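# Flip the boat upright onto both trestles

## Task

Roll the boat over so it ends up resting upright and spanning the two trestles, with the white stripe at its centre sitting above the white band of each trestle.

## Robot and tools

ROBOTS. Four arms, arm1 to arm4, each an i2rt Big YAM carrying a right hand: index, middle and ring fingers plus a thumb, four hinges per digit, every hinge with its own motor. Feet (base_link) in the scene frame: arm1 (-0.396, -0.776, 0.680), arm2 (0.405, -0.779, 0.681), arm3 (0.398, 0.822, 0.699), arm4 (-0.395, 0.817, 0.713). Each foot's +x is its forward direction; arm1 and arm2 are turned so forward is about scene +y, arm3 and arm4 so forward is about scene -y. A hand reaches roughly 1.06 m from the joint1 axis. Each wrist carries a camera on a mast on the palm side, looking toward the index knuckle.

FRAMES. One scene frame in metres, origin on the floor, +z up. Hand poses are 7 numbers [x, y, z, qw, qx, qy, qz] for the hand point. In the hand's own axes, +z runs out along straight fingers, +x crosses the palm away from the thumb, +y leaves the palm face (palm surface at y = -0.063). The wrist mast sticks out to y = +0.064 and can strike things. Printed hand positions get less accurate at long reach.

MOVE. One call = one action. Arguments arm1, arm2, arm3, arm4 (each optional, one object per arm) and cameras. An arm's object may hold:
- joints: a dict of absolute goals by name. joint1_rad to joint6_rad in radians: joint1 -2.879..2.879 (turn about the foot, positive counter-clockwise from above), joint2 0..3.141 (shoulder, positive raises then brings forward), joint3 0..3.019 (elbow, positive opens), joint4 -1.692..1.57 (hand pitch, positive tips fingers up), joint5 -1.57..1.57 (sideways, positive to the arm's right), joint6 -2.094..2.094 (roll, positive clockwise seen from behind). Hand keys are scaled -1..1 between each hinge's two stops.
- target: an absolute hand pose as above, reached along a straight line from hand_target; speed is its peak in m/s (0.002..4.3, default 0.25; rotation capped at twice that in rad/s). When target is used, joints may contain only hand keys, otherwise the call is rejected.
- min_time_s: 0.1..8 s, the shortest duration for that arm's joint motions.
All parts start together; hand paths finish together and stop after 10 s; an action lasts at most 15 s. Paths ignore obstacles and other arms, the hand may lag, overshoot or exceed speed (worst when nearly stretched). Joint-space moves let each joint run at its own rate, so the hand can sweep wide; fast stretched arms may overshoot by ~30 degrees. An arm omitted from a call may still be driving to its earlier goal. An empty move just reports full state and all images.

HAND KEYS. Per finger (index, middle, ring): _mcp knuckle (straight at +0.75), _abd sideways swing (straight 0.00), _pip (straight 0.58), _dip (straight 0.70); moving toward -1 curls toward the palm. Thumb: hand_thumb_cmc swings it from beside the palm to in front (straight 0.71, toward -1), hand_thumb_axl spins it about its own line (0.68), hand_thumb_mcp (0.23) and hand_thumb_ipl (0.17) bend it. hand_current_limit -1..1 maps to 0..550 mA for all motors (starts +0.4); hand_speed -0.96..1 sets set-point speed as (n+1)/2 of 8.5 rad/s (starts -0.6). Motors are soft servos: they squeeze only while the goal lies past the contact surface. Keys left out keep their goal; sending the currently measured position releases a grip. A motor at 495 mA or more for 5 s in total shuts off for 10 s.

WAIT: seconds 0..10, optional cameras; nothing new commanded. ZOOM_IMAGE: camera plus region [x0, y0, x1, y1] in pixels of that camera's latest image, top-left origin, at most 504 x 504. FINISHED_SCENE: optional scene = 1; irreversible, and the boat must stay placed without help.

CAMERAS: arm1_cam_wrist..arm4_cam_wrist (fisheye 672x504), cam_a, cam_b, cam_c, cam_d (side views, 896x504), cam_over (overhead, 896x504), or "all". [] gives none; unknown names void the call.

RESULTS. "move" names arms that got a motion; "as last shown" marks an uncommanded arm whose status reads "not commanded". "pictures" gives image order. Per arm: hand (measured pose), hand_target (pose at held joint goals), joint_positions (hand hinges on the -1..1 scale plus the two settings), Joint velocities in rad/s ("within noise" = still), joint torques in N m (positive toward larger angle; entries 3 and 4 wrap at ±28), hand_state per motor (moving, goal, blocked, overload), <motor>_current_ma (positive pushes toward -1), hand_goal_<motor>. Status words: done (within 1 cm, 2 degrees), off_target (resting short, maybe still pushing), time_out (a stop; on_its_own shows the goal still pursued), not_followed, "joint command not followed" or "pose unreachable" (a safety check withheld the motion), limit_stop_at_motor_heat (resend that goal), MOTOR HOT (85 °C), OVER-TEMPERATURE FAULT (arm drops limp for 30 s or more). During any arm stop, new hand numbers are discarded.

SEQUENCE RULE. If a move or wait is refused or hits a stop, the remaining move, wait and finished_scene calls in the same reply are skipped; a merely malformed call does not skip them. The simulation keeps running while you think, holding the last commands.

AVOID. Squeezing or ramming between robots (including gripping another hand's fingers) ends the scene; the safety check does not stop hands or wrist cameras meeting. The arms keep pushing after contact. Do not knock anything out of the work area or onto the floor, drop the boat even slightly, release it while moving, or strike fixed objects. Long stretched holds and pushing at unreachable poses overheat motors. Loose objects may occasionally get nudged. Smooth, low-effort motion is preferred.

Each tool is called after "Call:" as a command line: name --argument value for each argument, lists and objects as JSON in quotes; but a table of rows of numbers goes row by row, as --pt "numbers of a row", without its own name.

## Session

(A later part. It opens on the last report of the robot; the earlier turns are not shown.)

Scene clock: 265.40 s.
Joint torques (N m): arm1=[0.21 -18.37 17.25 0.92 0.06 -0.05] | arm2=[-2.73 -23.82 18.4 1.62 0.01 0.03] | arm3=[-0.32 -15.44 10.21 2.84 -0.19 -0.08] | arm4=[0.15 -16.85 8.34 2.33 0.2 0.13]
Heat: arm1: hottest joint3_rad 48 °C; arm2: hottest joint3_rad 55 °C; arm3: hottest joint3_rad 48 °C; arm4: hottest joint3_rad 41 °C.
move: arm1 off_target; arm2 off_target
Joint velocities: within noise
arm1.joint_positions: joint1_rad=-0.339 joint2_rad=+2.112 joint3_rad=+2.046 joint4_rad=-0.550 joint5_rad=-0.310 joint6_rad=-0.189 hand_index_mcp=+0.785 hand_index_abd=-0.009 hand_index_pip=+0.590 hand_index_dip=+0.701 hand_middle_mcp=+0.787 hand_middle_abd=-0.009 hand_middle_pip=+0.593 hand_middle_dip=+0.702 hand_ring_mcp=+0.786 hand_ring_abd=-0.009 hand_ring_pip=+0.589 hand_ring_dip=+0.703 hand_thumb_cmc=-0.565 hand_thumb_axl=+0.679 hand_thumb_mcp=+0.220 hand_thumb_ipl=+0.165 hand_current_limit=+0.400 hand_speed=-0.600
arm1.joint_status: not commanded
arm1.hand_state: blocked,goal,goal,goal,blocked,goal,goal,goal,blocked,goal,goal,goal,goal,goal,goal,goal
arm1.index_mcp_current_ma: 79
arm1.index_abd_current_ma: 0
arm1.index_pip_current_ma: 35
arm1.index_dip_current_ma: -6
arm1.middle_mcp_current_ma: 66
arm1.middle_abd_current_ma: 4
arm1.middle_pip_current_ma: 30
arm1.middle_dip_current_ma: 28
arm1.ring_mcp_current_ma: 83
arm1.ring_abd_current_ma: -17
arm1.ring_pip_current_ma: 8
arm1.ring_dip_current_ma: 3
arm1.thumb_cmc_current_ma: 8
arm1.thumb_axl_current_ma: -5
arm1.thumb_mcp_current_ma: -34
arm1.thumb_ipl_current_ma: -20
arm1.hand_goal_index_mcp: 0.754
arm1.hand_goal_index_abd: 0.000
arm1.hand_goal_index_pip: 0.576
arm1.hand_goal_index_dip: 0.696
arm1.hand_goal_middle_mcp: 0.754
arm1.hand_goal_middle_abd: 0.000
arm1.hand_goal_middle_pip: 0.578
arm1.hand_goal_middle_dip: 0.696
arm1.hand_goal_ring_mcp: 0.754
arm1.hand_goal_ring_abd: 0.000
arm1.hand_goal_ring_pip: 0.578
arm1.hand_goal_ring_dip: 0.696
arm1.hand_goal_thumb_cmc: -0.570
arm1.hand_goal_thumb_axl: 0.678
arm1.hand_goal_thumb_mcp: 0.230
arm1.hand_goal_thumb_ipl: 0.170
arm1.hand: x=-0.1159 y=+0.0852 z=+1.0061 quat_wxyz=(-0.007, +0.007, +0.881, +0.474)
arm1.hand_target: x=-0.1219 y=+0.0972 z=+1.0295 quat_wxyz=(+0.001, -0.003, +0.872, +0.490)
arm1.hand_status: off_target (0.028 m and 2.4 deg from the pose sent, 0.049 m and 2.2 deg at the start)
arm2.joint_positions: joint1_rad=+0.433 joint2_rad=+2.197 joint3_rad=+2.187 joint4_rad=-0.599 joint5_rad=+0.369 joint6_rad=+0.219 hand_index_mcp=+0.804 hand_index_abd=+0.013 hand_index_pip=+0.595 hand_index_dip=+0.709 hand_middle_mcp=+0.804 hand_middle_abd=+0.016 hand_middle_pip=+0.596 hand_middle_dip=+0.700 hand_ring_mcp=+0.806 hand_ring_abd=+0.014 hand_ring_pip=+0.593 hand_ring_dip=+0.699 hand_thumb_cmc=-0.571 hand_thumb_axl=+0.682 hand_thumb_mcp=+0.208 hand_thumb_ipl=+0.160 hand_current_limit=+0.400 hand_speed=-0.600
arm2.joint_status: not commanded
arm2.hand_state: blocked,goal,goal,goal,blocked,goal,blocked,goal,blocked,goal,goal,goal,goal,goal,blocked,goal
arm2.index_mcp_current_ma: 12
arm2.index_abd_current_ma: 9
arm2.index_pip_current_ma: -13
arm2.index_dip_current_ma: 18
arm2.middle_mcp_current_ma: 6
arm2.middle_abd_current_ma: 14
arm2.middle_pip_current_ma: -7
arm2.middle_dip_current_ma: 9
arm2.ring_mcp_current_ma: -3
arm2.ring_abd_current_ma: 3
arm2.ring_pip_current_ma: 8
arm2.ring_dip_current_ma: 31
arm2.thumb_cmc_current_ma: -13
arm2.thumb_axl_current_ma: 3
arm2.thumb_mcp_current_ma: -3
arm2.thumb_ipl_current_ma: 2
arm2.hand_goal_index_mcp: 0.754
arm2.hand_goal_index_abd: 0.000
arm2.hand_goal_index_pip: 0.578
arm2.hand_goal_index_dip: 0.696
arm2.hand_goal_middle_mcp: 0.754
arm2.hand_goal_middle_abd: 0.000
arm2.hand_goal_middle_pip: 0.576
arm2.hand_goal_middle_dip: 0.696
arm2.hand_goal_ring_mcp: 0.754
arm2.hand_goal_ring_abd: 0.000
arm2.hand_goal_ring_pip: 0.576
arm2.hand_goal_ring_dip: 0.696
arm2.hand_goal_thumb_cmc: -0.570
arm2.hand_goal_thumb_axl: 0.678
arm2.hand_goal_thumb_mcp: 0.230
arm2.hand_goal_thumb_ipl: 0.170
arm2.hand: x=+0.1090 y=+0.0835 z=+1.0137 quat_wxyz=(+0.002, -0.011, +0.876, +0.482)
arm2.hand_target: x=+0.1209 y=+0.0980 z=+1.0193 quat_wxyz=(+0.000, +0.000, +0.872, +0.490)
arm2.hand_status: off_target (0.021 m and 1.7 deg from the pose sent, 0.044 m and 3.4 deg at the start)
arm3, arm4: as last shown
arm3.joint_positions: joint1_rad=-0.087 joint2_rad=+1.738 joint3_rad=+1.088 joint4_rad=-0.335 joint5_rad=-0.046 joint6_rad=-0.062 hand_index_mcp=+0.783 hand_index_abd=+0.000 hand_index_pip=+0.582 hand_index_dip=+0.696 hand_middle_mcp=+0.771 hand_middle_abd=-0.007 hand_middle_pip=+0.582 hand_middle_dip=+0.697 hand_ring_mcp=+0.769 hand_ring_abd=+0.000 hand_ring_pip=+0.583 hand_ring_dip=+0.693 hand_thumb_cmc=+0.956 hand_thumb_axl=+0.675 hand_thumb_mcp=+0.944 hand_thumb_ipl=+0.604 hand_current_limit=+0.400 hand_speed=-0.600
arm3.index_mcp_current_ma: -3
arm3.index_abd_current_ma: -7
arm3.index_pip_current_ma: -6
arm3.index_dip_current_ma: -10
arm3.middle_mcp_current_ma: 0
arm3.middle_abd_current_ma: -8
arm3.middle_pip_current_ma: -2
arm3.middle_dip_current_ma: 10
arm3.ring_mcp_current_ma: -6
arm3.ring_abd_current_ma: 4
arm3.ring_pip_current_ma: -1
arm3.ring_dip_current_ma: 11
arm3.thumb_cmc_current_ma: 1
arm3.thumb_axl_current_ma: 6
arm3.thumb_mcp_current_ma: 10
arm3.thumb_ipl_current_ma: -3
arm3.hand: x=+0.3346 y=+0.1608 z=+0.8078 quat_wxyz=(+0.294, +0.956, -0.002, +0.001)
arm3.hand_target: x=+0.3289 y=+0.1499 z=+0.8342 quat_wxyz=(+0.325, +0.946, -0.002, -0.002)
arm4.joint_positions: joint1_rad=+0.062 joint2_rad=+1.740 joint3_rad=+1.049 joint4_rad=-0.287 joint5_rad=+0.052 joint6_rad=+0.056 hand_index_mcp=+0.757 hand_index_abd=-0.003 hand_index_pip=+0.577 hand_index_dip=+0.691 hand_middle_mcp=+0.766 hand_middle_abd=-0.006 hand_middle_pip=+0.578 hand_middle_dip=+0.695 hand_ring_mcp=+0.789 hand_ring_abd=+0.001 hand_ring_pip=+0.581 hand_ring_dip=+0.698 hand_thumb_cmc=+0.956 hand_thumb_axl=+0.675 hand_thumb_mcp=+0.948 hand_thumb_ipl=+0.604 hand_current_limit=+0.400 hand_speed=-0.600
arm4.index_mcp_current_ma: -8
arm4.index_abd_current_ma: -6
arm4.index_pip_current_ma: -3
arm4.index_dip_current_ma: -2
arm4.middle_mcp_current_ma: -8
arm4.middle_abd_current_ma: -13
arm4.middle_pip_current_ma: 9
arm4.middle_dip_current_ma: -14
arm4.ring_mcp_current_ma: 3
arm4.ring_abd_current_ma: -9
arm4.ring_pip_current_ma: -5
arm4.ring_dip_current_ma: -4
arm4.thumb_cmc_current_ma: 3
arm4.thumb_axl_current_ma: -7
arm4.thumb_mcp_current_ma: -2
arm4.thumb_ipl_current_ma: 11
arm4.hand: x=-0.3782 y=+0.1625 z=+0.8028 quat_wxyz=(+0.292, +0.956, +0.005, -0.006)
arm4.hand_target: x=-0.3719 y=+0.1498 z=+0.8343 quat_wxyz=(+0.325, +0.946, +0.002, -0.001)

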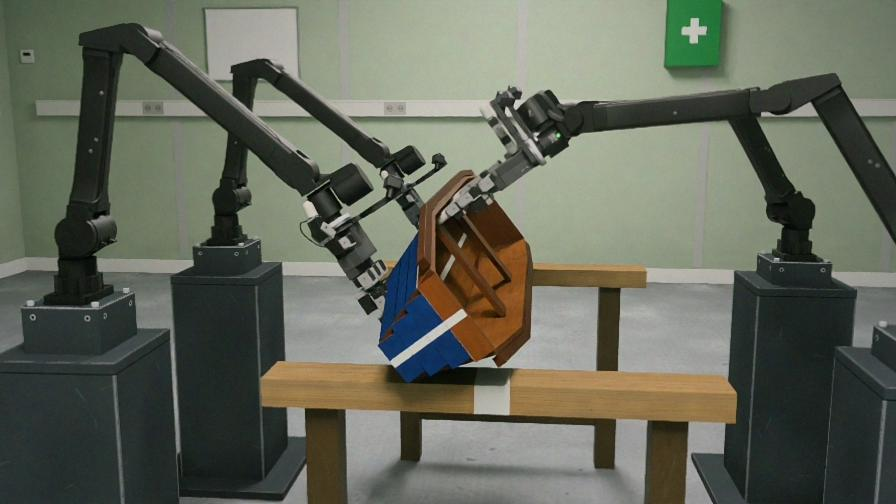

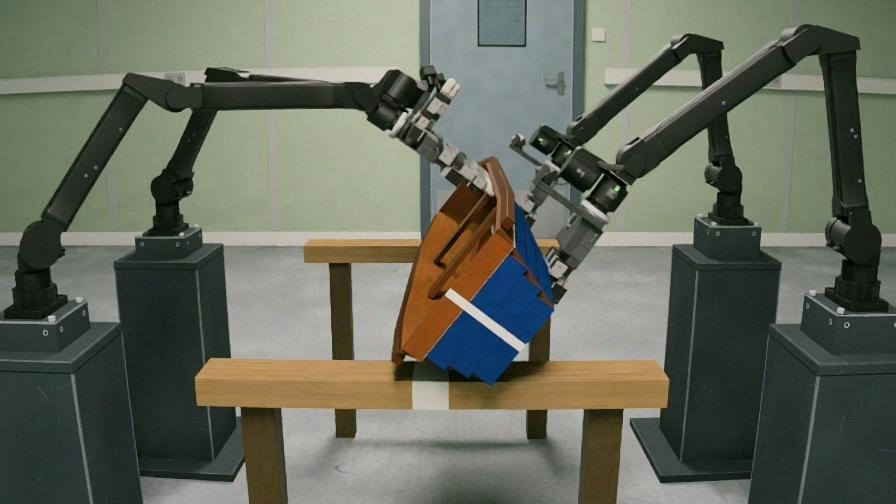

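Call:
move --arm1 '{"target": [-0.12, 0.125, 1.03, 0, 0, 0.887, 0.4617], "speed": 0.05}' --arm2 '{"target": [0.12, 0.125, 1.02, 0, 0, 0.887, 0.4617], "speed": 0.05}' --arm3 '{"target": [0.33, 0.167, 0.832, 0.3746, 0.9272, 0, 0], "speed": 0.04}' --arm4 '{"target": [-0.372, 0.167, 0.832, 0.3746, 0.9272, 0, 0], "speed": 0.04}' --cameras '["cam_a", "cam_b"]'

Call:
zoom_image --camera "cam_a" --region '[340, 140, 600, 420]'

Call:
zoom_image --camera "cam_b" --region '[360, 130, 620, 410]'

Scene clock: 279.17 s.
Joint torques (N m): arm1=[0.21 -20.13 16.91 0.64 -0.03 -0.09] | arm2=[-2.43 -25.64 17.81 1.26 0.05 0.18] | arm3=[-0.85 -14.97 9.35 3.64 -0.32 -0.04] | arm4=[0.38 -16.97 7.34 3.25 0.19 0.12]
Heat: arm1: hottest joint3_rad 49 °C; arm2: hottest joint3_rad 59 °C; arm3: hottest joint3_rad 46 °C; arm4: hottest joint3_rad 40 °C.
move: arm1 off_target; arm2 off_target; arm3 off_target; arm4 off_target
Joint velocities: within noise
arm1.joint_positions: joint1_rad=-0.327 joint2_rad=+2.229 joint3_rad=+2.285 joint4_rad=-0.728 joint5_rad=-0.284 joint6_rad=-0.184 hand_index_mcp=+0.783 hand_index_abd=-0.009 hand_index_pip=+0.589 hand_index_dip=+0.701 hand_middle_mcp=+0.787 hand_middle_abd=-0.009 hand_middle_pip=+0.593 hand_middle_dip=+0.702 hand_ring_mcp=+0.786 hand_ring_abd=-0.008 hand_ring_pip=+0.588 hand_ring_dip=+0.703 hand_thumb_cmc=-0.565 hand_thumb_axl=+0.679 hand_thumb_mcp=+0.220 hand_thumb_ipl=+0.165 hand_current_limit=+0.400 hand_speed=-0.600
arm1.joint_status: not commanded
arm1.hand_state: blocked,goal,goal,goal,blocked,goal,goal,goal,blocked,goal,goal,goal,goal,goal,goal,goal
arm1.index_mcp_current_ma: 54
arm1.index_abd_current_ma: -24
arm1.index_pip_current_ma: 32
arm1.index_dip_current_ma: 5
arm1.middle_mcp_current_ma: 65
arm1.middle_abd_current_ma: -5
arm1.middle_pip_current_ma: 35
arm1.middle_dip_current_ma: 31
arm1.ring_mcp_current_ma: 89
arm1.ring_abd_current_ma: -18
arm1.ring_pip_current_ma: 23
arm1.ring_dip_current_ma: 9
arm1.thumb_cmc_current_ma: 19
arm1.thumb_axl_current_ma: 3
arm1.thumb_mcp_current_ma: -27
arm1.thumb_ipl_current_ma: -23
arm1.hand_goal_index_mcp: 0.754
arm1.hand_goal_index_abd: 0.000
arm1.hand_goal_index_pip: 0.576
arm1.hand_goal_index_dip: 0.696
arm1.hand_goal_middle_mcp: 0.754
arm1.hand_goal_middle_abd: 0.000
arm1.hand_goal_middle_pip: 0.578
arm1.hand_goal_middle_dip: 0.696
arm1.hand_goal_ring_mcp: 0.754
arm1.hand_goal_ring_abd: 0.000
arm1.hand_goal_ring_pip: 0.578
arm1.hand_goal_ring_dip: 0.696
arm1.hand_goal_thumb_cmc: -0.570
arm1.hand_goal_thumb_axl: 0.678
arm1.hand_goal_thumb_mcp: 0.230
arm1.hand_goal_thumb_ipl: 0.170
arm1.hand: x=-0.1119 y=+0.1142 z=+1.0061 quat_wxyz=(-0.008, +0.014, +0.894, +0.448)
arm1.hand_target: x=-0.1205 y=+0.1227 z=+1.0297 quat_wxyz=(-0.001, +0.002, +0.886, +0.463)
arm1.hand_status: off_target (0.027 m and 2.6 deg from the pose sent, 0.047 m and 1.9 deg at the start)
arm2.joint_positions: joint1_rad=+0.418 joint2_rad=+2.337 joint3_rad=+2.479 joint4_rad=-0.807 joint5_rad=+0.343 joint6_rad=+0.219 hand_index_mcp=+0.804 hand_index_abd=+0.008 hand_index_pip=+0.596 hand_index_dip=+0.709 hand_middle_mcp=+0.803 hand_middle_abd=+0.011 hand_middle_pip=+0.596 hand_middle_dip=+0.700 hand_ring_mcp=+0.805 hand_ring_abd=+0.014 hand_ring_pip=+0.593 hand_ring_dip=+0.699 hand_thumb_cmc=-0.571 hand_thumb_axl=+0.682 hand_thumb_mcp=+0.208 hand_thumb_ipl=+0.160 hand_current_limit=+0.400 hand_speed=-0.600
arm2.joint_status: not commanded
arm2.hand_state: blocked,goal,goal,goal,blocked,goal,goal,goal,blocked,goal,goal,goal,goal,goal,blocked,goal
arm2.index_mcp_current_ma: 2
arm2.index_abd_current_ma: 13
arm2.index_pip_current_ma: -2
arm2.index_dip_current_ma: 9
arm2.middle_mcp_current_ma: -9
arm2.middle_abd_current_ma: 11
arm2.middle_pip_current_ma: 1
arm2.middle_dip_current_ma: 10
arm2.ring_mcp_current_ma: 3
arm2.ring_abd_current_ma: 8
arm2.ring_pip_current_ma: -4
arm2.ring_dip_current_ma: 16
arm2.thumb_cmc_current_ma: 11
arm2.thumb_axl_current_ma: 14
arm2.thumb_mcp_current_ma: -12
arm2.thumb_ipl_current_ma: -14
arm2.hand_goal_index_mcp: 0.754
arm2.hand_goal_index_abd: 0.000
arm2.hand_goal_index_pip: 0.578
arm2.hand_goal_index_dip: 0.696
arm2.hand_goal_middle_mcp: 0.754
arm2.hand_goal_middle_abd: 0.000
arm2.hand_goal_middle_pip: 0.576
arm2.hand_goal_middle_dip: 0.696
arm2.hand_goal_ring_mcp: 0.754
arm2.hand_goal_ring_abd: 0.000
arm2.hand_goal_ring_pip: 0.576
arm2.hand_goal_ring_dip: 0.696
arm2.hand_goal_thumb_cmc: -0.570
arm2.hand_goal_thumb_axl: 0.678
arm2.hand_goal_thumb_mcp: 0.230
arm2.hand_goal_thumb_ipl: 0.170
arm2.hand: x=+0.1064 y=+0.1124 z=+1.0170 quat_wxyz=(+0.004, -0.017, +0.889, +0.458)
arm2.hand_target: x=+0.1205 y=+0.1233 z=+1.0202 quat_wxyz=(+0.000, +0.000, +0.886, +0.463)
arm2.hand_status: off_target (0.019 m and 2.0 deg from the pose sent, 0.043 m and 3.0 deg at the start)
arm3.joint_positions: joint1_rad=-0.091 joint2_rad=+1.721 joint3_rad=+0.973 joint4_rad=-0.154 joint5_rad=-0.058 joint6_rad=-0.062 hand_index_mcp=+0.783 hand_index_abd=+0.000 hand_index_pip=+0.582 hand_index_dip=+0.696 hand_middle_mcp=+0.771 hand_middle_abd=-0.007 hand_middle_pip=+0.582 hand_middle_dip=+0.697 hand_ring_mcp=+0.769 hand_ring_abd=+0.000 hand_ring_pip=+0.583 hand_ring_dip=+0.693 hand_thumb_cmc=+0.956 hand_thumb_axl=+0.675 hand_thumb_mcp=+0.944 hand_thumb_ipl=+0.604 hand_current_limit=+0.400 hand_speed=-0.600
arm3.joint_status: not commanded
arm3.hand_state: blocked,goal,goal,goal,goal,goal,goal,goal,goal,goal,goal,goal,goal,goal,goal,goal
arm3.index_mcp_current_ma: -2
arm3.index_abd_current_ma: -3
arm3.index_pip_current_ma: -3
arm3.index_dip_current_ma: -8
arm3.middle_mcp_current_ma: -2
arm3.middle_abd_current_ma: -12
arm3.middle_pip_current_ma: -4
arm3.middle_dip_current_ma: 5
arm3.ring_mcp_current_ma: -4
arm3.ring_abd_current_ma: 3
arm3.ring_pip_current_ma: -1
arm3.ring_dip_current_ma: 12
arm3.thumb_cmc_current_ma: -1
arm3.thumb_axl_current_ma: 7
arm3.thumb_mcp_current_ma: 9
arm3.thumb_ipl_current_ma: -6
arm3.hand_goal_index_mcp: 0.754
arm3.hand_goal_index_abd: 0.000
arm3.hand_goal_index_pip: 0.576
arm3.hand_goal_index_dip: 0.696
arm3.hand_goal_middle_mcp: 0.754
arm3.hand_goal_middle_abd: 0.000
arm3.hand_goal_middle_pip: 0.576
arm3.hand_goal_middle_dip: 0.696
arm3.hand_goal_ring_mcp: 0.754
arm3.hand_goal_ring_abd: 0.000
arm3.hand_goal_ring_pip: 0.576
arm3.hand_goal_ring_dip: 0.696
arm3.hand_goal_thumb_cmc: 0.950
arm3.hand_goal_thumb_axl: 0.678
arm3.hand_goal_thumb_mcp: 0.950
arm3.hand_goal_thumb_ipl: 0.600
arm3.hand: x=+0.3350 y=+0.1786 z=+0.7989 quat_wxyz=(+0.334, +0.943, -0.001, +0.002)
arm3.hand_target: x=+0.3299 y=+0.1679 z=+0.8320 quat_wxyz=(+0.374, +0.927, +0.000, +0.000)
arm3.hand_status: off_target (0.035 m and 5.0 deg from the pose sent, 0.025 m and 9.8 deg at the start)
arm4.joint_positions: joint1_rad=+0.066 joint2_rad=+1.730 joint3_rad=+0.938 joint4_rad=-0.100 joint5_rad=+0.061 joint6_rad=+0.057 hand_index_mcp=+0.758 hand_index_abd=-0.003 hand_index_pip=+0.577 hand_index_dip=+0.691 hand_middle_mcp=+0.766 hand_middle_abd=-0.006 hand_middle_pip=+0.578 hand_middle_dip=+0.695 hand_ring_mcp=+0.788 hand_ring_abd=-0.002 hand_ring_pip=+0.581 hand_ring_dip=+0.698 hand_thumb_cmc=+0.956 hand_thumb_axl=+0.675 hand_thumb_mcp=+0.948 hand_thumb_ipl=+0.604 hand_current_limit=+0.400 hand_speed=-0.600
arm4.joint_status: not commanded
arm4.hand_state: goal,goal,goal,goal,goal,goal,goal,goal,blocked,goal,goal,goal,goal,goal,goal,goal
arm4.index_mcp_current_ma: -6
arm4.index_abd_current_ma: -5
arm4.index_pip_current_ma: 2
arm4.index_dip_current_ma: -3
arm4.middle_mcp_current_ma: -3
arm4.middle_abd_current_ma: -7
arm4.middle_pip_current_ma: 10
arm4.middle_dip_current_ma: -10
arm4.ring_mcp_current_ma: 4
arm4.ring_abd_current_ma: -8
arm4.ring_pip_current_ma: -6
arm4.ring_dip_current_ma: -2
arm4.thumb_cmc_current_ma: 3
arm4.thumb_axl_current_ma: -8
arm4.thumb_mcp_current_ma: -1
arm4.thumb_ipl_current_ma: 8
arm4.hand_goal_index_mcp: 0.754
arm4.hand_goal_index_abd: 0.000
arm4.hand_goal_index_pip: 0.576
arm4.hand_goal_index_dip: 0.696
arm4.hand_goal_middle_mcp: 0.754
arm4.hand_goal_middle_abd: 0.000
arm4.hand_goal_middle_pip: 0.576
arm4.hand_goal_middle_dip: 0.696
arm4.hand_goal_ring_mcp: 0.754
arm4.hand_goal_ring_abd: 0.000
arm4.hand_goal_ring_pip: 0.576
arm4.hand_goal_ring_dip: 0.696
arm4.hand_goal_thumb_cmc: 0.950
arm4.hand_goal_thumb_axl: 0.678
arm4.hand_goal_thumb_mcp: 0.950
arm4.hand_goal_thumb_ipl: 0.600
arm4.hand: x=-0.3784 y=+0.1797 z=+0.7941 quat_wxyz=(+0.333, +0.943, +0.004, -0.006)
arm4.hand_target: x=-0.3724 y=+0.1681 z=+0.8316 quat_wxyz=(+0.374, +0.927, -0.001, +0.000)
arm4.hand_status: off_target (0.040 m and 5.2 deg from the pose sent, 0.030 m and 10.1 deg at the start)

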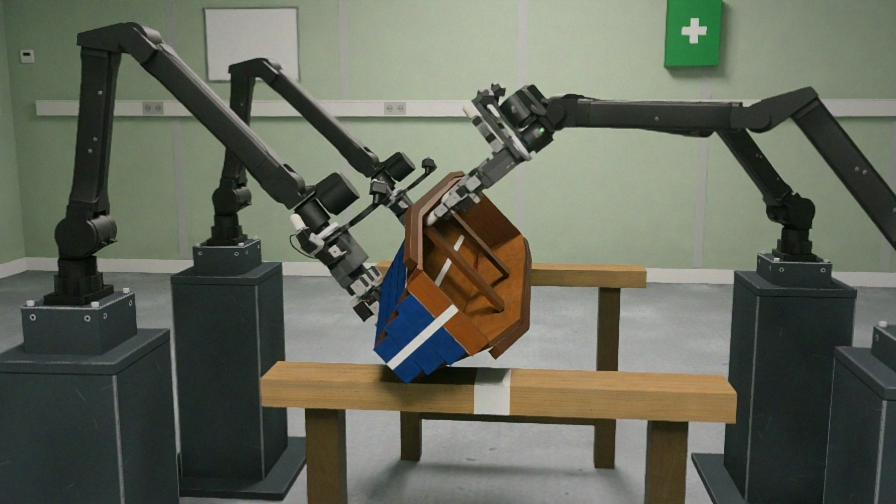

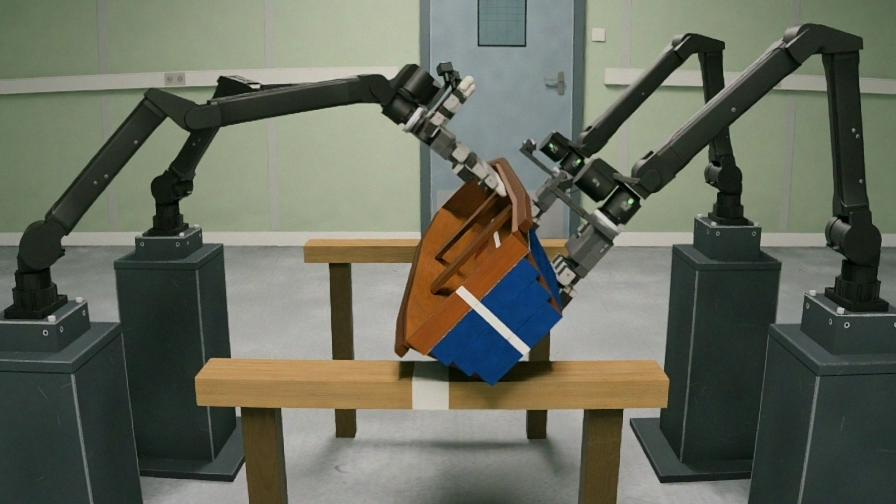

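Scaled by 1.800 from the camera's image (finer frame: 1280x720).

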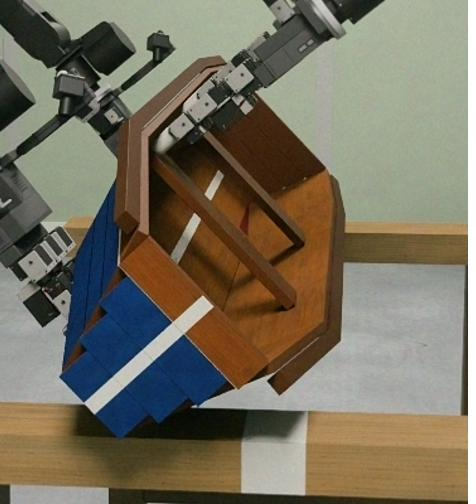

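Scaled by 1.800 from the camera's image (finer frame: 1280x720).

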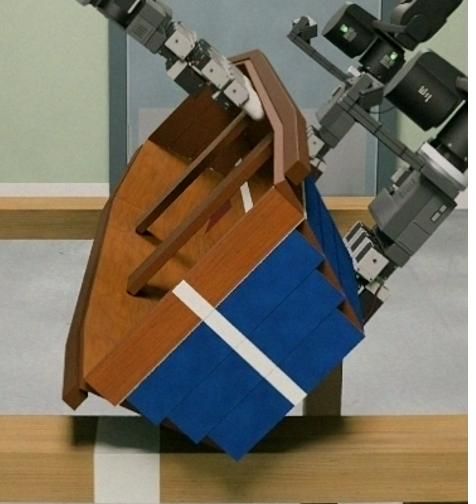

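Call:
move --arm1 '{"target": [-0.12, 0.152, 1.022, 0, 0, 0.903, 0.43], "speed": 0.05}' --arm2 '{"target": [0.12, 0.152, 1.012, 0, 0, 0.903, 0.43], "speed": 0.05}' --arm3 '{"target": [0.33, 0.193, 0.833, 0.4226, 0.9063, 0, 0], "speed": 0.04}' --arm4 '{"target": [-0.372, 0.193, 0.836, 0.4226, 0.9063, 0, 0], "speed": 0.04}' --cameras '["cam_a", "cam_b"]'

Call:
zoom_image --camera "cam_a" --region '[340, 140, 600, 420]'

Call:
zoom_image --camera "cam_b" --region '[360, 130, 620, 410]'

Scene clock: 283.87 s.
Joint torques (N m): arm1=[0.03 -21.83 16.42 0.44 -0.04 -0.15] | arm2=[-2.43 -26.34 16.95 1.92 -0.06 -0.09] | arm3=[-0.85 -14.62 8.99 4.11 -0.23 -0.05] | arm4=[-0.32 -16.5 7.5 3.82 0.21 0.1]
Heat: arm1: hottest joint3_rad 50 °C; arm2: hottest joint3_rad 59 °C; arm3: hottest joint3_rad 46 °C; arm4: hottest joint3_rad 40 °C.
move: arm1 off_target; arm2 off_target; arm3 off_target; arm4 off_target
Joint velocities: within noise
arm1.joint_positions: joint1_rad=-0.312 joint2_rad=+2.452 joint3_rad=+2.718 joint4_rad=-1.004 joint5_rad=-0.258 joint6_rad=-0.189 hand_index_mcp=+0.781 hand_index_abd=-0.009 hand_index_pip=+0.589 hand_index_dip=+0.701 hand_middle_mcp=+0.781 hand_middle_abd=-0.002 hand_middle_pip=+0.588 hand_middle_dip=+0.701 hand_ring_mcp=+0.784 hand_ring_abd=-0.008 hand_ring_pip=+0.588 hand_ring_dip=+0.703 hand_thumb_cmc=-0.565 hand_thumb_axl=+0.679 hand_thumb_mcp=+0.220 hand_thumb_ipl=+0.165 hand_current_limit=+0.400 hand_speed=-0.600
arm1.joint_status: not commanded
arm1.hand_state: blocked,goal,goal,goal,blocked,goal,goal,goal,blocked,goal,goal,goal,goal,goal,goal,goal
arm1.index_mcp_current_ma: 35
arm1.index_abd_current_ma: -14
arm1.index_pip_current_ma: 21
arm1.index_dip_current_ma: 5
arm1.middle_mcp_current_ma: 60
arm1.middle_abd_current_ma: -6
arm1.middle_pip_current_ma: 14
arm1.middle_dip_current_ma: 14
arm1.ring_mcp_current_ma: 71
arm1.ring_abd_current_ma: -20
arm1.ring_pip_current_ma: 15
arm1.ring_dip_current_ma: 20
arm1.thumb_cmc_current_ma: 10
arm1.thumb_axl_current_ma: 18
arm1.thumb_mcp_current_ma: -24
arm1.thumb_ipl_current_ma: 0
arm1.hand_goal_index_mcp: 0.754
arm1.hand_goal_index_abd: 0.000
arm1.hand_goal_index_pip: 0.576
arm1.hand_goal_index_dip: 0.696
arm1.hand_goal_middle_mcp: 0.754
arm1.hand_goal_middle_abd: 0.000
arm1.hand_goal_middle_pip: 0.578
arm1.hand_goal_middle_dip: 0.696
arm1.hand_goal_ring_mcp: 0.754
arm1.hand_goal_ring_abd: 0.000
arm1.hand_goal_ring_pip: 0.578
arm1.hand_goal_ring_dip: 0.696
arm1.hand_goal_thumb_cmc: -0.570
arm1.hand_goal_thumb_axl: 0.678
arm1.hand_goal_thumb_mcp: 0.230
arm1.hand_goal_thumb_ipl: 0.170
arm1.hand: x=-0.1104 y=+0.1469 z=+0.9992 quat_wxyz=(-0.008, +0.016, +0.909, +0.417)
arm1.hand_target: x=-0.1198 y=+0.1500 z=+1.0215 quat_wxyz=(+0.000, +0.002, +0.902, +0.432)
arm1.hand_status: off_target (0.025 m and 2.6 deg from the pose sent, 0.042 m and 2.9 deg at the start)
arm2.joint_positions: joint1_rad=+0.395 joint2_rad=+2.545 joint3_rad=+2.878 joint4_rad=-1.003 joint5_rad=+0.295 joint6_rad=+0.219 hand_index_mcp=+0.804 hand_index_abd=+0.013 hand_index_pip=+0.596 hand_index_dip=+0.709 hand_middle_mcp=+0.798 hand_middle_abd=+0.014 hand_middle_pip=+0.593 hand_middle_dip=+0.700 hand_ring_mcp=+0.804 hand_ring_abd=+0.014 hand_ring_pip=+0.593 hand_ring_dip=+0.699 hand_thumb_cmc=-0.571 hand_thumb_axl=+0.682 hand_thumb_mcp=+0.208 hand_thumb_ipl=+0.160 hand_current_limit=+0.400 hand_speed=-0.600
arm2.joint_status: not commanded
arm2.hand_state: blocked,goal,goal,goal,blocked,goal,goal,goal,blocked,goal,goal,goal,goal,goal,blocked,goal
arm2.index_mcp_current_ma: 12
arm2.index_abd_current_ma: -3
arm2.index_pip_current_ma: 4
arm2.index_dip_current_ma: 4
arm2.middle_mcp_current_ma: 9
arm2.middle_abd_current_ma: -2
arm2.middle_pip_current_ma: -8
arm2.middle_dip_current_ma: 11
arm2.ring_mcp_current_ma: 9
arm2.ring_abd_current_ma: 0
arm2.ring_pip_current_ma: 6
arm2.ring_dip_current_ma: 6
arm2.thumb_cmc_current_ma: 13
arm2.thumb_axl_current_ma: 11
arm2.thumb_mcp_current_ma: -4
arm2.thumb_ipl_current_ma: -6
arm2.hand_goal_index_mcp: 0.754
arm2.hand_goal_index_abd: 0.000
arm2.hand_goal_index_pip: 0.578
arm2.hand_goal_index_dip: 0.696
arm2.hand_goal_middle_mcp: 0.754
arm2.hand_goal_middle_abd: 0.000
arm2.hand_goal_middle_pip: 0.576
arm2.hand_goal_middle_dip: 0.696
arm2.hand_goal_ring_mcp: 0.754
arm2.hand_goal_ring_abd: 0.000
arm2.hand_goal_ring_pip: 0.576
arm2.hand_goal_ring_dip: 0.696
arm2.hand_goal_thumb_cmc: -0.570
arm2.hand_goal_thumb_axl: 0.678
arm2.hand_goal_thumb_mcp: 0.230
arm2.hand_goal_thumb_ipl: 0.170
arm2.hand: x=+0.1100 y=+0.1399 z=+1.0141 quat_wxyz=(-0.010, -0.017, +0.893, +0.450)
arm2.hand_target: x=+0.1213 y=+0.1492 z=+1.0113 quat_wxyz=(-0.010, -0.014, +0.889, +0.457)
arm2.hand_status: off_target (0.016 m and 3.5 deg from the pose sent, 0.042 m and 4.0 deg at the start; a joint's target at an end of its range on 44 of 79 steps)
arm3.joint_positions: joint1_rad=-0.096 joint2_rad=+1.699 joint3_rad=+0.837 joint4_rad=+0.041 joint5_rad=-0.074 joint6_rad=-0.062 hand_index_mcp=+0.784 hand_index_abd=-0.007 hand_index_pip=+0.582 hand_index_dip=+0.696 hand_middle_mcp=+0.772 hand_middle_abd=-0.008 hand_middle_pip=+0.582 hand_middle_dip=+0.697 hand_ring_mcp=+0.769 hand_ring_abd=+0.001 hand_ring_pip=+0.583 hand_ring_dip=+0.693 hand_thumb_cmc=+0.956 hand_thumb_axl=+0.675 hand_thumb_mcp=+0.944 hand_thumb_ipl=+0.604 hand_current_limit=+0.400 hand_speed=-0.600
arm3.joint_status: not commanded
arm3.hand_state: blocked,goal,goal,goal,goal,goal,goal,goal,goal,goal,goal,goal,goal,goal,goal,goal
arm3.index_mcp_current_ma: -3
arm3.index_abd_current_ma: -3
arm3.index_pip_current_ma: -8
arm3.index_dip_current_ma: -7
arm3.middle_mcp_current_ma: 3
arm3.middle_abd_current_ma: -13
arm3.middle_pip_current_ma: -7
arm3.middle_dip_current_ma: 8
arm3.ring_mcp_current_ma: -5
arm3.ring_abd_current_ma: 8
arm3.ring_pip_current_ma: 0
arm3.ring_dip_current_ma: 3
arm3.thumb_cmc_current_ma: 2
arm3.thumb_axl_current_ma: 8
arm3.thumb_mcp_current_ma: 7
arm3.thumb_ipl_current_ma: 0
arm3.hand_goal_index_mcp: 0.754
arm3.hand_goal_index_abd: 0.000
arm3.hand_goal_index_pip: 0.576
arm3.hand_goal_index_dip: 0.696
arm3.hand_goal_middle_mcp: 0.754
arm3.hand_goal_middle_abd: 0.000
arm3.hand_goal_middle_pip: 0.576
arm3.hand_goal_middle_dip: 0.696
arm3.hand_goal_ring_mcp: 0.754
arm3.hand_goal_ring_abd: 0.000
arm3.hand_goal_ring_pip: 0.576
arm3.hand_goal_ring_dip: 0.696
arm3.hand_goal_thumb_cmc: 0.950
arm3.hand_goal_thumb_axl: 0.678
arm3.hand_goal_thumb_mcp: 0.950
arm3.hand_goal_thumb_ipl: 0.600
arm3.hand: x=+0.3375 y=+0.2072 z=+0.7892 quat_wxyz=(+0.372, +0.928, +0.001, +0.006)
arm3.hand_target: x=+0.3305 y=+0.1944 z=+0.8327 quat_wxyz=(+0.422, +0.907, +0.000, +0.001)
arm3.hand_status: off_target (0.047 m and 6.4 deg from the pose sent, 0.037 m and 11.0 deg at the start)
arm4.joint_positions: joint1_rad=+0.076 joint2_rad=+1.703 joint3_rad=+0.805 joint4_rad=+0.087 joint5_rad=+0.073 joint6_rad=+0.056 hand_index_mcp=+0.759 hand_index_abd=-0.003 hand_index_pip=+0.577 hand_index_dip=+0.691 hand_middle_mcp=+0.766 hand_middle_abd=-0.006 hand_middle_pip=+0.578 hand_middle_dip=+0.695 hand_ring_mcp=+0.803 hand_ring_abd=+0.003 hand_ring_pip=+0.581 hand_ring_dip=+0.698 hand_thumb_cmc=+0.956 hand_thumb_axl=+0.675 hand_thumb_mcp=+0.948 hand_thumb_ipl=+0.604 hand_current_limit=+0.400 hand_speed=-0.600
arm4.joint_status: not commanded
arm4.hand_state: goal,goal,goal,goal,goal,goal,goal,goal,blocked,goal,goal,goal,goal,goal,goal,goal
arm4.index_mcp_current_ma: -10
arm4.index_abd_current_ma: -1
arm4.index_pip_current_ma: 2
arm4.index_dip_current_ma: -7
arm4.middle_mcp_current_ma: -9
arm4.middle_abd_current_ma: -8
arm4.middle_pip_current_ma: 12
arm4.middle_dip_current_ma: -13
arm4.ring_mcp_current_ma: 10
arm4.ring_abd_current_ma: -7
arm4.ring_pip_current_ma: -7
arm4.ring_dip_current_ma: 1
arm4.thumb_cmc_current_ma: 1
arm4.thumb_axl_current_ma: -10
arm4.thumb_mcp_current_ma: 2
arm4.thumb_ipl_current_ma: 10
arm4.hand_goal_index_mcp: 0.754
arm4.hand_goal_index_abd: 0.000
arm4.hand_goal_index_pip: 0.576
arm4.hand_goal_index_dip: 0.696
arm4.hand_goal_middle_mcp: 0.754
arm4.hand_goal_middle_abd: 0.000
arm4.hand_goal_middle_pip: 0.576
arm4.hand_goal_middle_dip: 0.696
arm4.hand_goal_ring_mcp: 0.754
arm4.hand_goal_ring_abd: 0.000
arm4.hand_goal_ring_pip: 0.576
arm4.hand_goal_ring_dip: 0.696
arm4.hand_goal_thumb_cmc: 0.950
arm4.hand_goal_thumb_axl: 0.678
arm4.hand_goal_thumb_mcp: 0.950
arm4.hand_goal_thumb_ipl: 0.600
arm4.hand: x=-0.3771 y=+0.2095 z=+0.7892 quat_wxyz=(+0.371, +0.929, +0.005, -0.007)
arm4.hand_target: x=-0.3721 y=+0.1945 z=+0.8357 quat_wxyz=(+0.422, +0.907, +0.001, -0.001)
arm4.hand_status: off_target (0.050 m and 6.5 deg from the pose sent, 0.044 m and 11.1 deg at the start)

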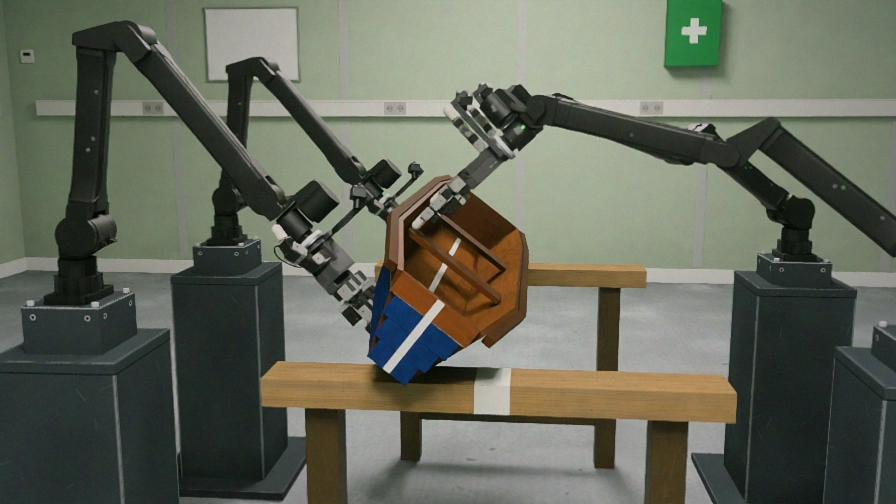

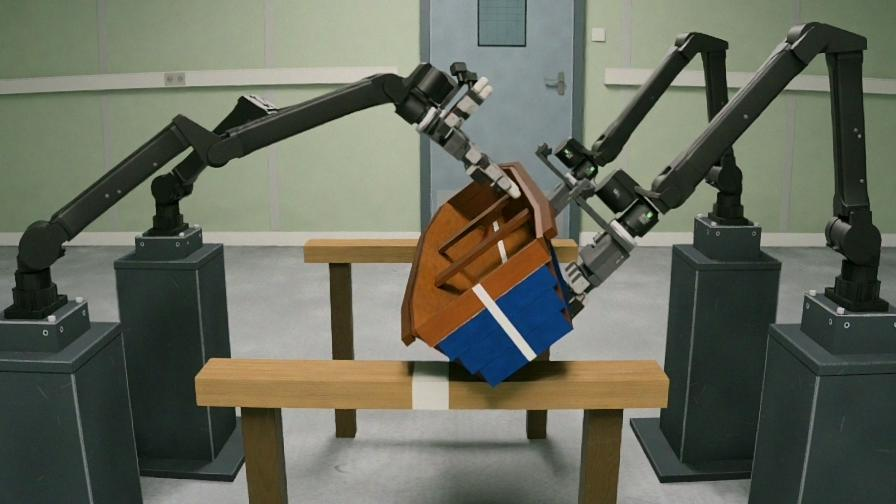

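Scaled by 1.800 from the camera's image (finer frame: 1280x720).

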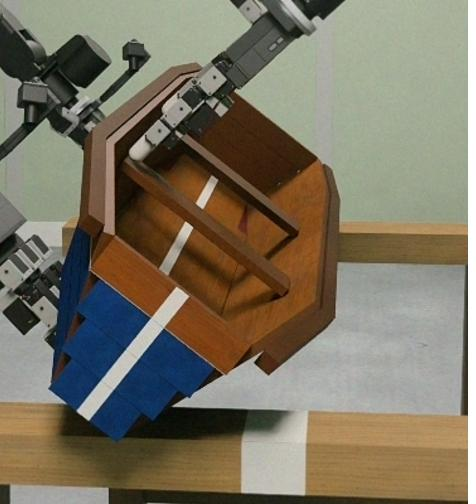

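Scaled by 1.800 from the camera's image (finer frame: 1280x720).

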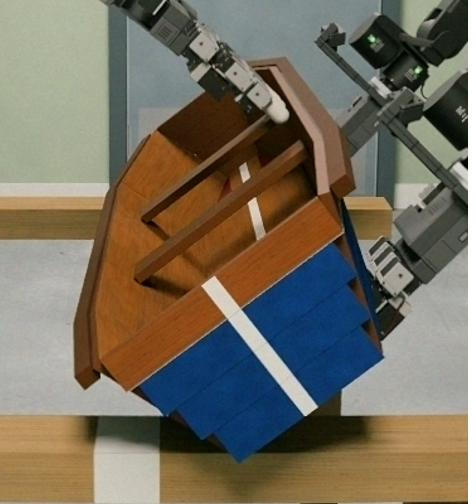

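Call:
move --arm1 '{"target": [-0.12, 0.06, 1.09, 0, 0, 0.887, 0.4617], "speed": 0.08}' --arm2 '{"target": [0.12, 0.06, 1.08, 0, 0, 0.887, 0.4617], "speed": 0.08}' --cameras '["cam_a", "cam_b"]'

Call:
zoom_image --camera "cam_a" --region '[340, 140, 600, 420]'

Call:
zoom_image --camera "cam_b" --region '[360, 130, 620, 410]'

Scene clock: 289.53 s.
Joint torques (N m): arm1=[-1.26 -21.54 10.89 2.1 -0.3 -0.15] | arm2=[0.09 -26.4 12.37 2.63 0.59 0.2] | arm3=[-0.91 -14.62 8.95 4.22 -0.24 -0.02] | arm4=[0.67 -16.44 7.5 3.62 0.24 0.08]
Heat: arm1: hottest joint3_rad 50 °C; arm2: hottest joint3_rad 59 °C; arm3: hottest joint3_rad 46 °C; arm4: hottest joint3_rad 40 °C.
move: arm1 off_target; arm2 off_target
Joint velocities: within noise
arm1.joint_positions: joint1_rad=-0.338 joint2_rad=+2.067 joint3_rad=+2.170 joint4_rad=-0.800 joint5_rad=-0.302 joint6_rad=-0.203 hand_index_mcp=+0.777 hand_index_abd=-0.009 hand_index_pip=+0.587 hand_index_dip=+0.701 hand_middle_mcp=+0.779 hand_middle_abd=-0.002 hand_middle_pip=+0.588 hand_middle_dip=+0.701 hand_ring_mcp=+0.781 hand_ring_abd=-0.008 hand_ring_pip=+0.588 hand_ring_dip=+0.703 hand_thumb_cmc=-0.565 hand_thumb_axl=+0.679 hand_thumb_mcp=+0.220 hand_thumb_ipl=+0.165 hand_current_limit=+0.400 hand_speed=-0.600
arm1.joint_status: not commanded
arm1.hand_state: blocked,goal,goal,goal,blocked,goal,goal,goal,blocked,goal,goal,goal,goal,goal,goal,goal
arm1.index_mcp_current_ma: 55
arm1.index_abd_current_ma: 1
arm1.index_pip_current_ma: 28
arm1.index_dip_current_ma: -2
arm1.middle_mcp_current_ma: 57
arm1.middle_abd_current_ma: -5
arm1.middle_pip_current_ma: 15
arm1.middle_dip_current_ma: 9
arm1.ring_mcp_current_ma: 71
arm1.ring_abd_current_ma: -8
arm1.ring_pip_current_ma: 8
arm1.ring_dip_current_ma: 24
arm1.thumb_cmc_current_ma: 10
arm1.thumb_axl_current_ma: 22
arm1.thumb_mcp_current_ma: -30
arm1.thumb_ipl_current_ma: -5
arm1.hand_goal_index_mcp: 0.754
arm1.hand_goal_index_abd: 0.000
arm1.hand_goal_index_pip: 0.576
arm1.hand_goal_index_dip: 0.696
arm1.hand_goal_middle_mcp: 0.754
arm1.hand_goal_middle_abd: 0.000
arm1.hand_goal_middle_pip: 0.578
arm1.hand_goal_middle_dip: 0.696
arm1.hand_goal_ring_mcp: 0.754
arm1.hand_goal_ring_abd: 0.000
arm1.hand_goal_ring_pip: 0.578
arm1.hand_goal_ring_dip: 0.696
arm1.hand_goal_thumb_cmc: -0.570
arm1.hand_goal_thumb_axl: 0.678
arm1.hand_goal_thumb_mcp: 0.230
arm1.hand_goal_thumb_ipl: 0.170
arm1.hand: x=-0.1243 y=+0.0662 z=+1.0620 quat_wxyz=(-0.013, +0.009, +0.898, +0.439)
arm1.hand_target: x=-0.1203 y=+0.0599 z=+1.0899 quat_wxyz=(+0.000, +0.000, +0.887, +0.462)
arm1.hand_status: off_target (0.029 m and 3.4 deg from the pose sent, 0.126 m and 6.0 deg at the start)
arm2.joint_positions: joint1_rad=+0.422 joint2_rad=+2.147 joint3_rad=+2.298 joint4_rad=-0.840 joint5_rad=+0.360 joint6_rad=+0.239 hand_index_mcp=+0.803 hand_index_abd=+0.013 hand_index_pip=+0.596 hand_index_dip=+0.709 hand_middle_mcp=+0.795 hand_middle_abd=+0.014 hand_middle_pip=+0.593 hand_middle_dip=+0.700 hand_ring_mcp=+0.800 hand_ring_abd=+0.014 hand_ring_pip=+0.593 hand_ring_dip=+0.699 hand_thumb_cmc=-0.571 hand_thumb_axl=+0.682 hand_thumb_mcp=+0.208 hand_thumb_ipl=+0.160 hand_current_limit=+0.400 hand_speed=-0.600
arm2.joint_status: not commanded
arm2.hand_state: blocked,goal,goal,goal,blocked,goal,goal,goal,blocked,goal,goal,goal,goal,goal,blocked,goal
arm2.index_mcp_current_ma: 0
arm2.index_abd_current_ma: 6
arm2.index_pip_current_ma: 10
arm2.index_dip_current_ma: 18
arm2.middle_mcp_current_ma: 19
arm2.middle_abd_current_ma: 6
arm2.middle_pip_current_ma: -6
arm2.middle_dip_current_ma: 14
arm2.ring_mcp_current_ma: 3
arm2.ring_abd_current_ma: 2
arm2.ring_pip_current_ma: 3
arm2.ring_dip_current_ma: 15
arm2.thumb_cmc_current_ma: -13
arm2.thumb_axl_current_ma: 1
arm2.thumb_mcp_current_ma: -14
arm2.thumb_ipl_current_ma: -1
arm2.hand_goal_index_mcp: 0.754
arm2.hand_goal_index_abd: 0.000
arm2.hand_goal_index_pip: 0.578
arm2.hand_goal_index_dip: 0.696
arm2.hand_goal_middle_mcp: 0.754
arm2.hand_goal_middle_abd: 0.000
arm2.hand_goal_middle_pip: 0.576
arm2.hand_goal_middle_dip: 0.696
arm2.hand_goal_ring_mcp: 0.754
arm2.hand_goal_ring_abd: 0.000
arm2.hand_goal_ring_pip: 0.576
arm2.hand_goal_ring_dip: 0.696
arm2.hand_goal_thumb_cmc: -0.570
arm2.hand_goal_thumb_axl: 0.678
arm2.hand_goal_thumb_mcp: 0.230
arm2.hand_goal_thumb_ipl: 0.170
arm2.hand: x=+0.1295 y=+0.0651 z=+1.0694 quat_wxyz=(+0.011, -0.008, +0.893, +0.449)
arm2.hand_target: x=+0.1200 y=+0.0599 z=+1.0794 quat_wxyz=(+0.000, -0.001, +0.888, +0.461)
arm2.hand_status: off_target (0.015 m and 2.2 deg from the pose sent, 0.104 m and 2.8 deg at the start)
arm3, arm4: as last shown
arm3.index_mcp_current_ma: -1
arm3.index_abd_current_ma: -4
arm3.index_pip_current_ma: -5
arm3.index_dip_current_ma: -10
arm3.middle_mcp_current_ma: 2
arm3.middle_abd_current_ma: -8
arm3.middle_dip_current_ma: 2
arm3.ring_mcp_current_ma: -6
arm3.ring_abd_current_ma: 14
arm3.ring_pip_current_ma: -1
arm3.ring_dip_current_ma: 8
arm3.thumb_cmc_current_ma: -4
arm3.thumb_axl_current_ma: 12
arm3.thumb_mcp_current_ma: 12
arm3.thumb_ipl_current_ma: -4
arm4.index_mcp_current_ma: -7
arm4.index_abd_current_ma: -7
arm4.index_dip_current_ma: -2
arm4.middle_mcp_current_ma: -6
arm4.middle_abd_current_ma: -7
arm4.middle_pip_current_ma: 8
arm4.middle_dip_current_ma: -11
arm4.ring_mcp_current_ma: 11
arm4.ring_abd_current_ma: -5
arm4.ring_pip_current_ma: -3
arm4.ring_dip_current_ma: -4
arm4.thumb_cmc_current_ma: 4
arm4.thumb_axl_current_ma: -7
arm4.thumb_mcp_current_ma: 0
arm4.thumb_ipl_current_ma: 9

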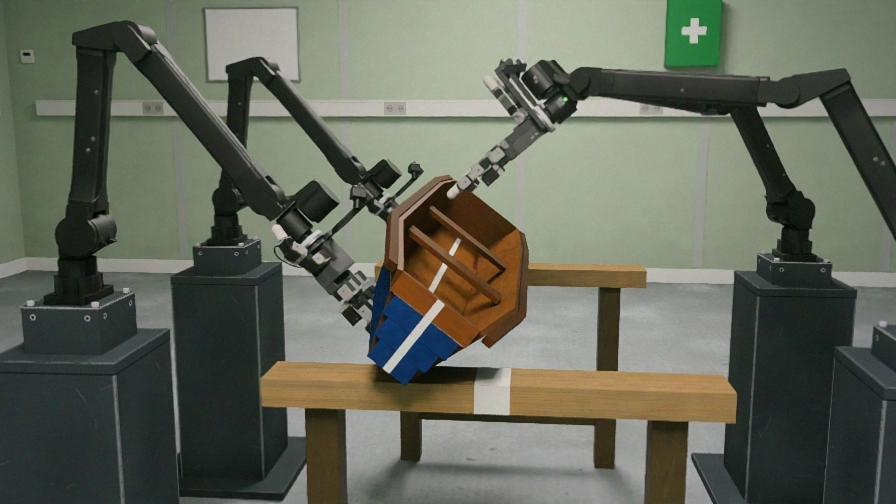

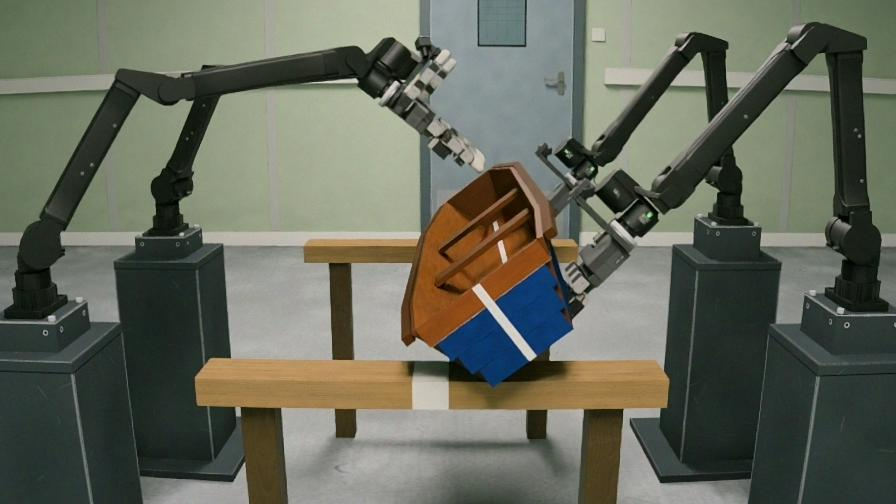

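Scaled by 1.800 from the camera's image (finer frame: 1280x720).

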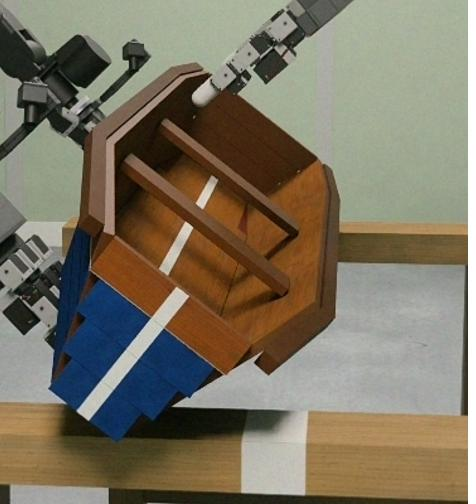

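Scaled by 1.800 from the camera's image (finer frame: 1280x720).

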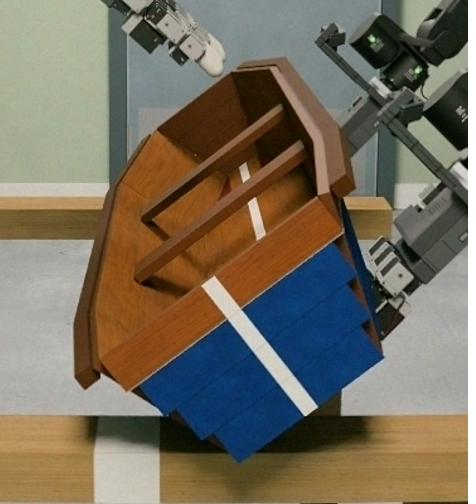

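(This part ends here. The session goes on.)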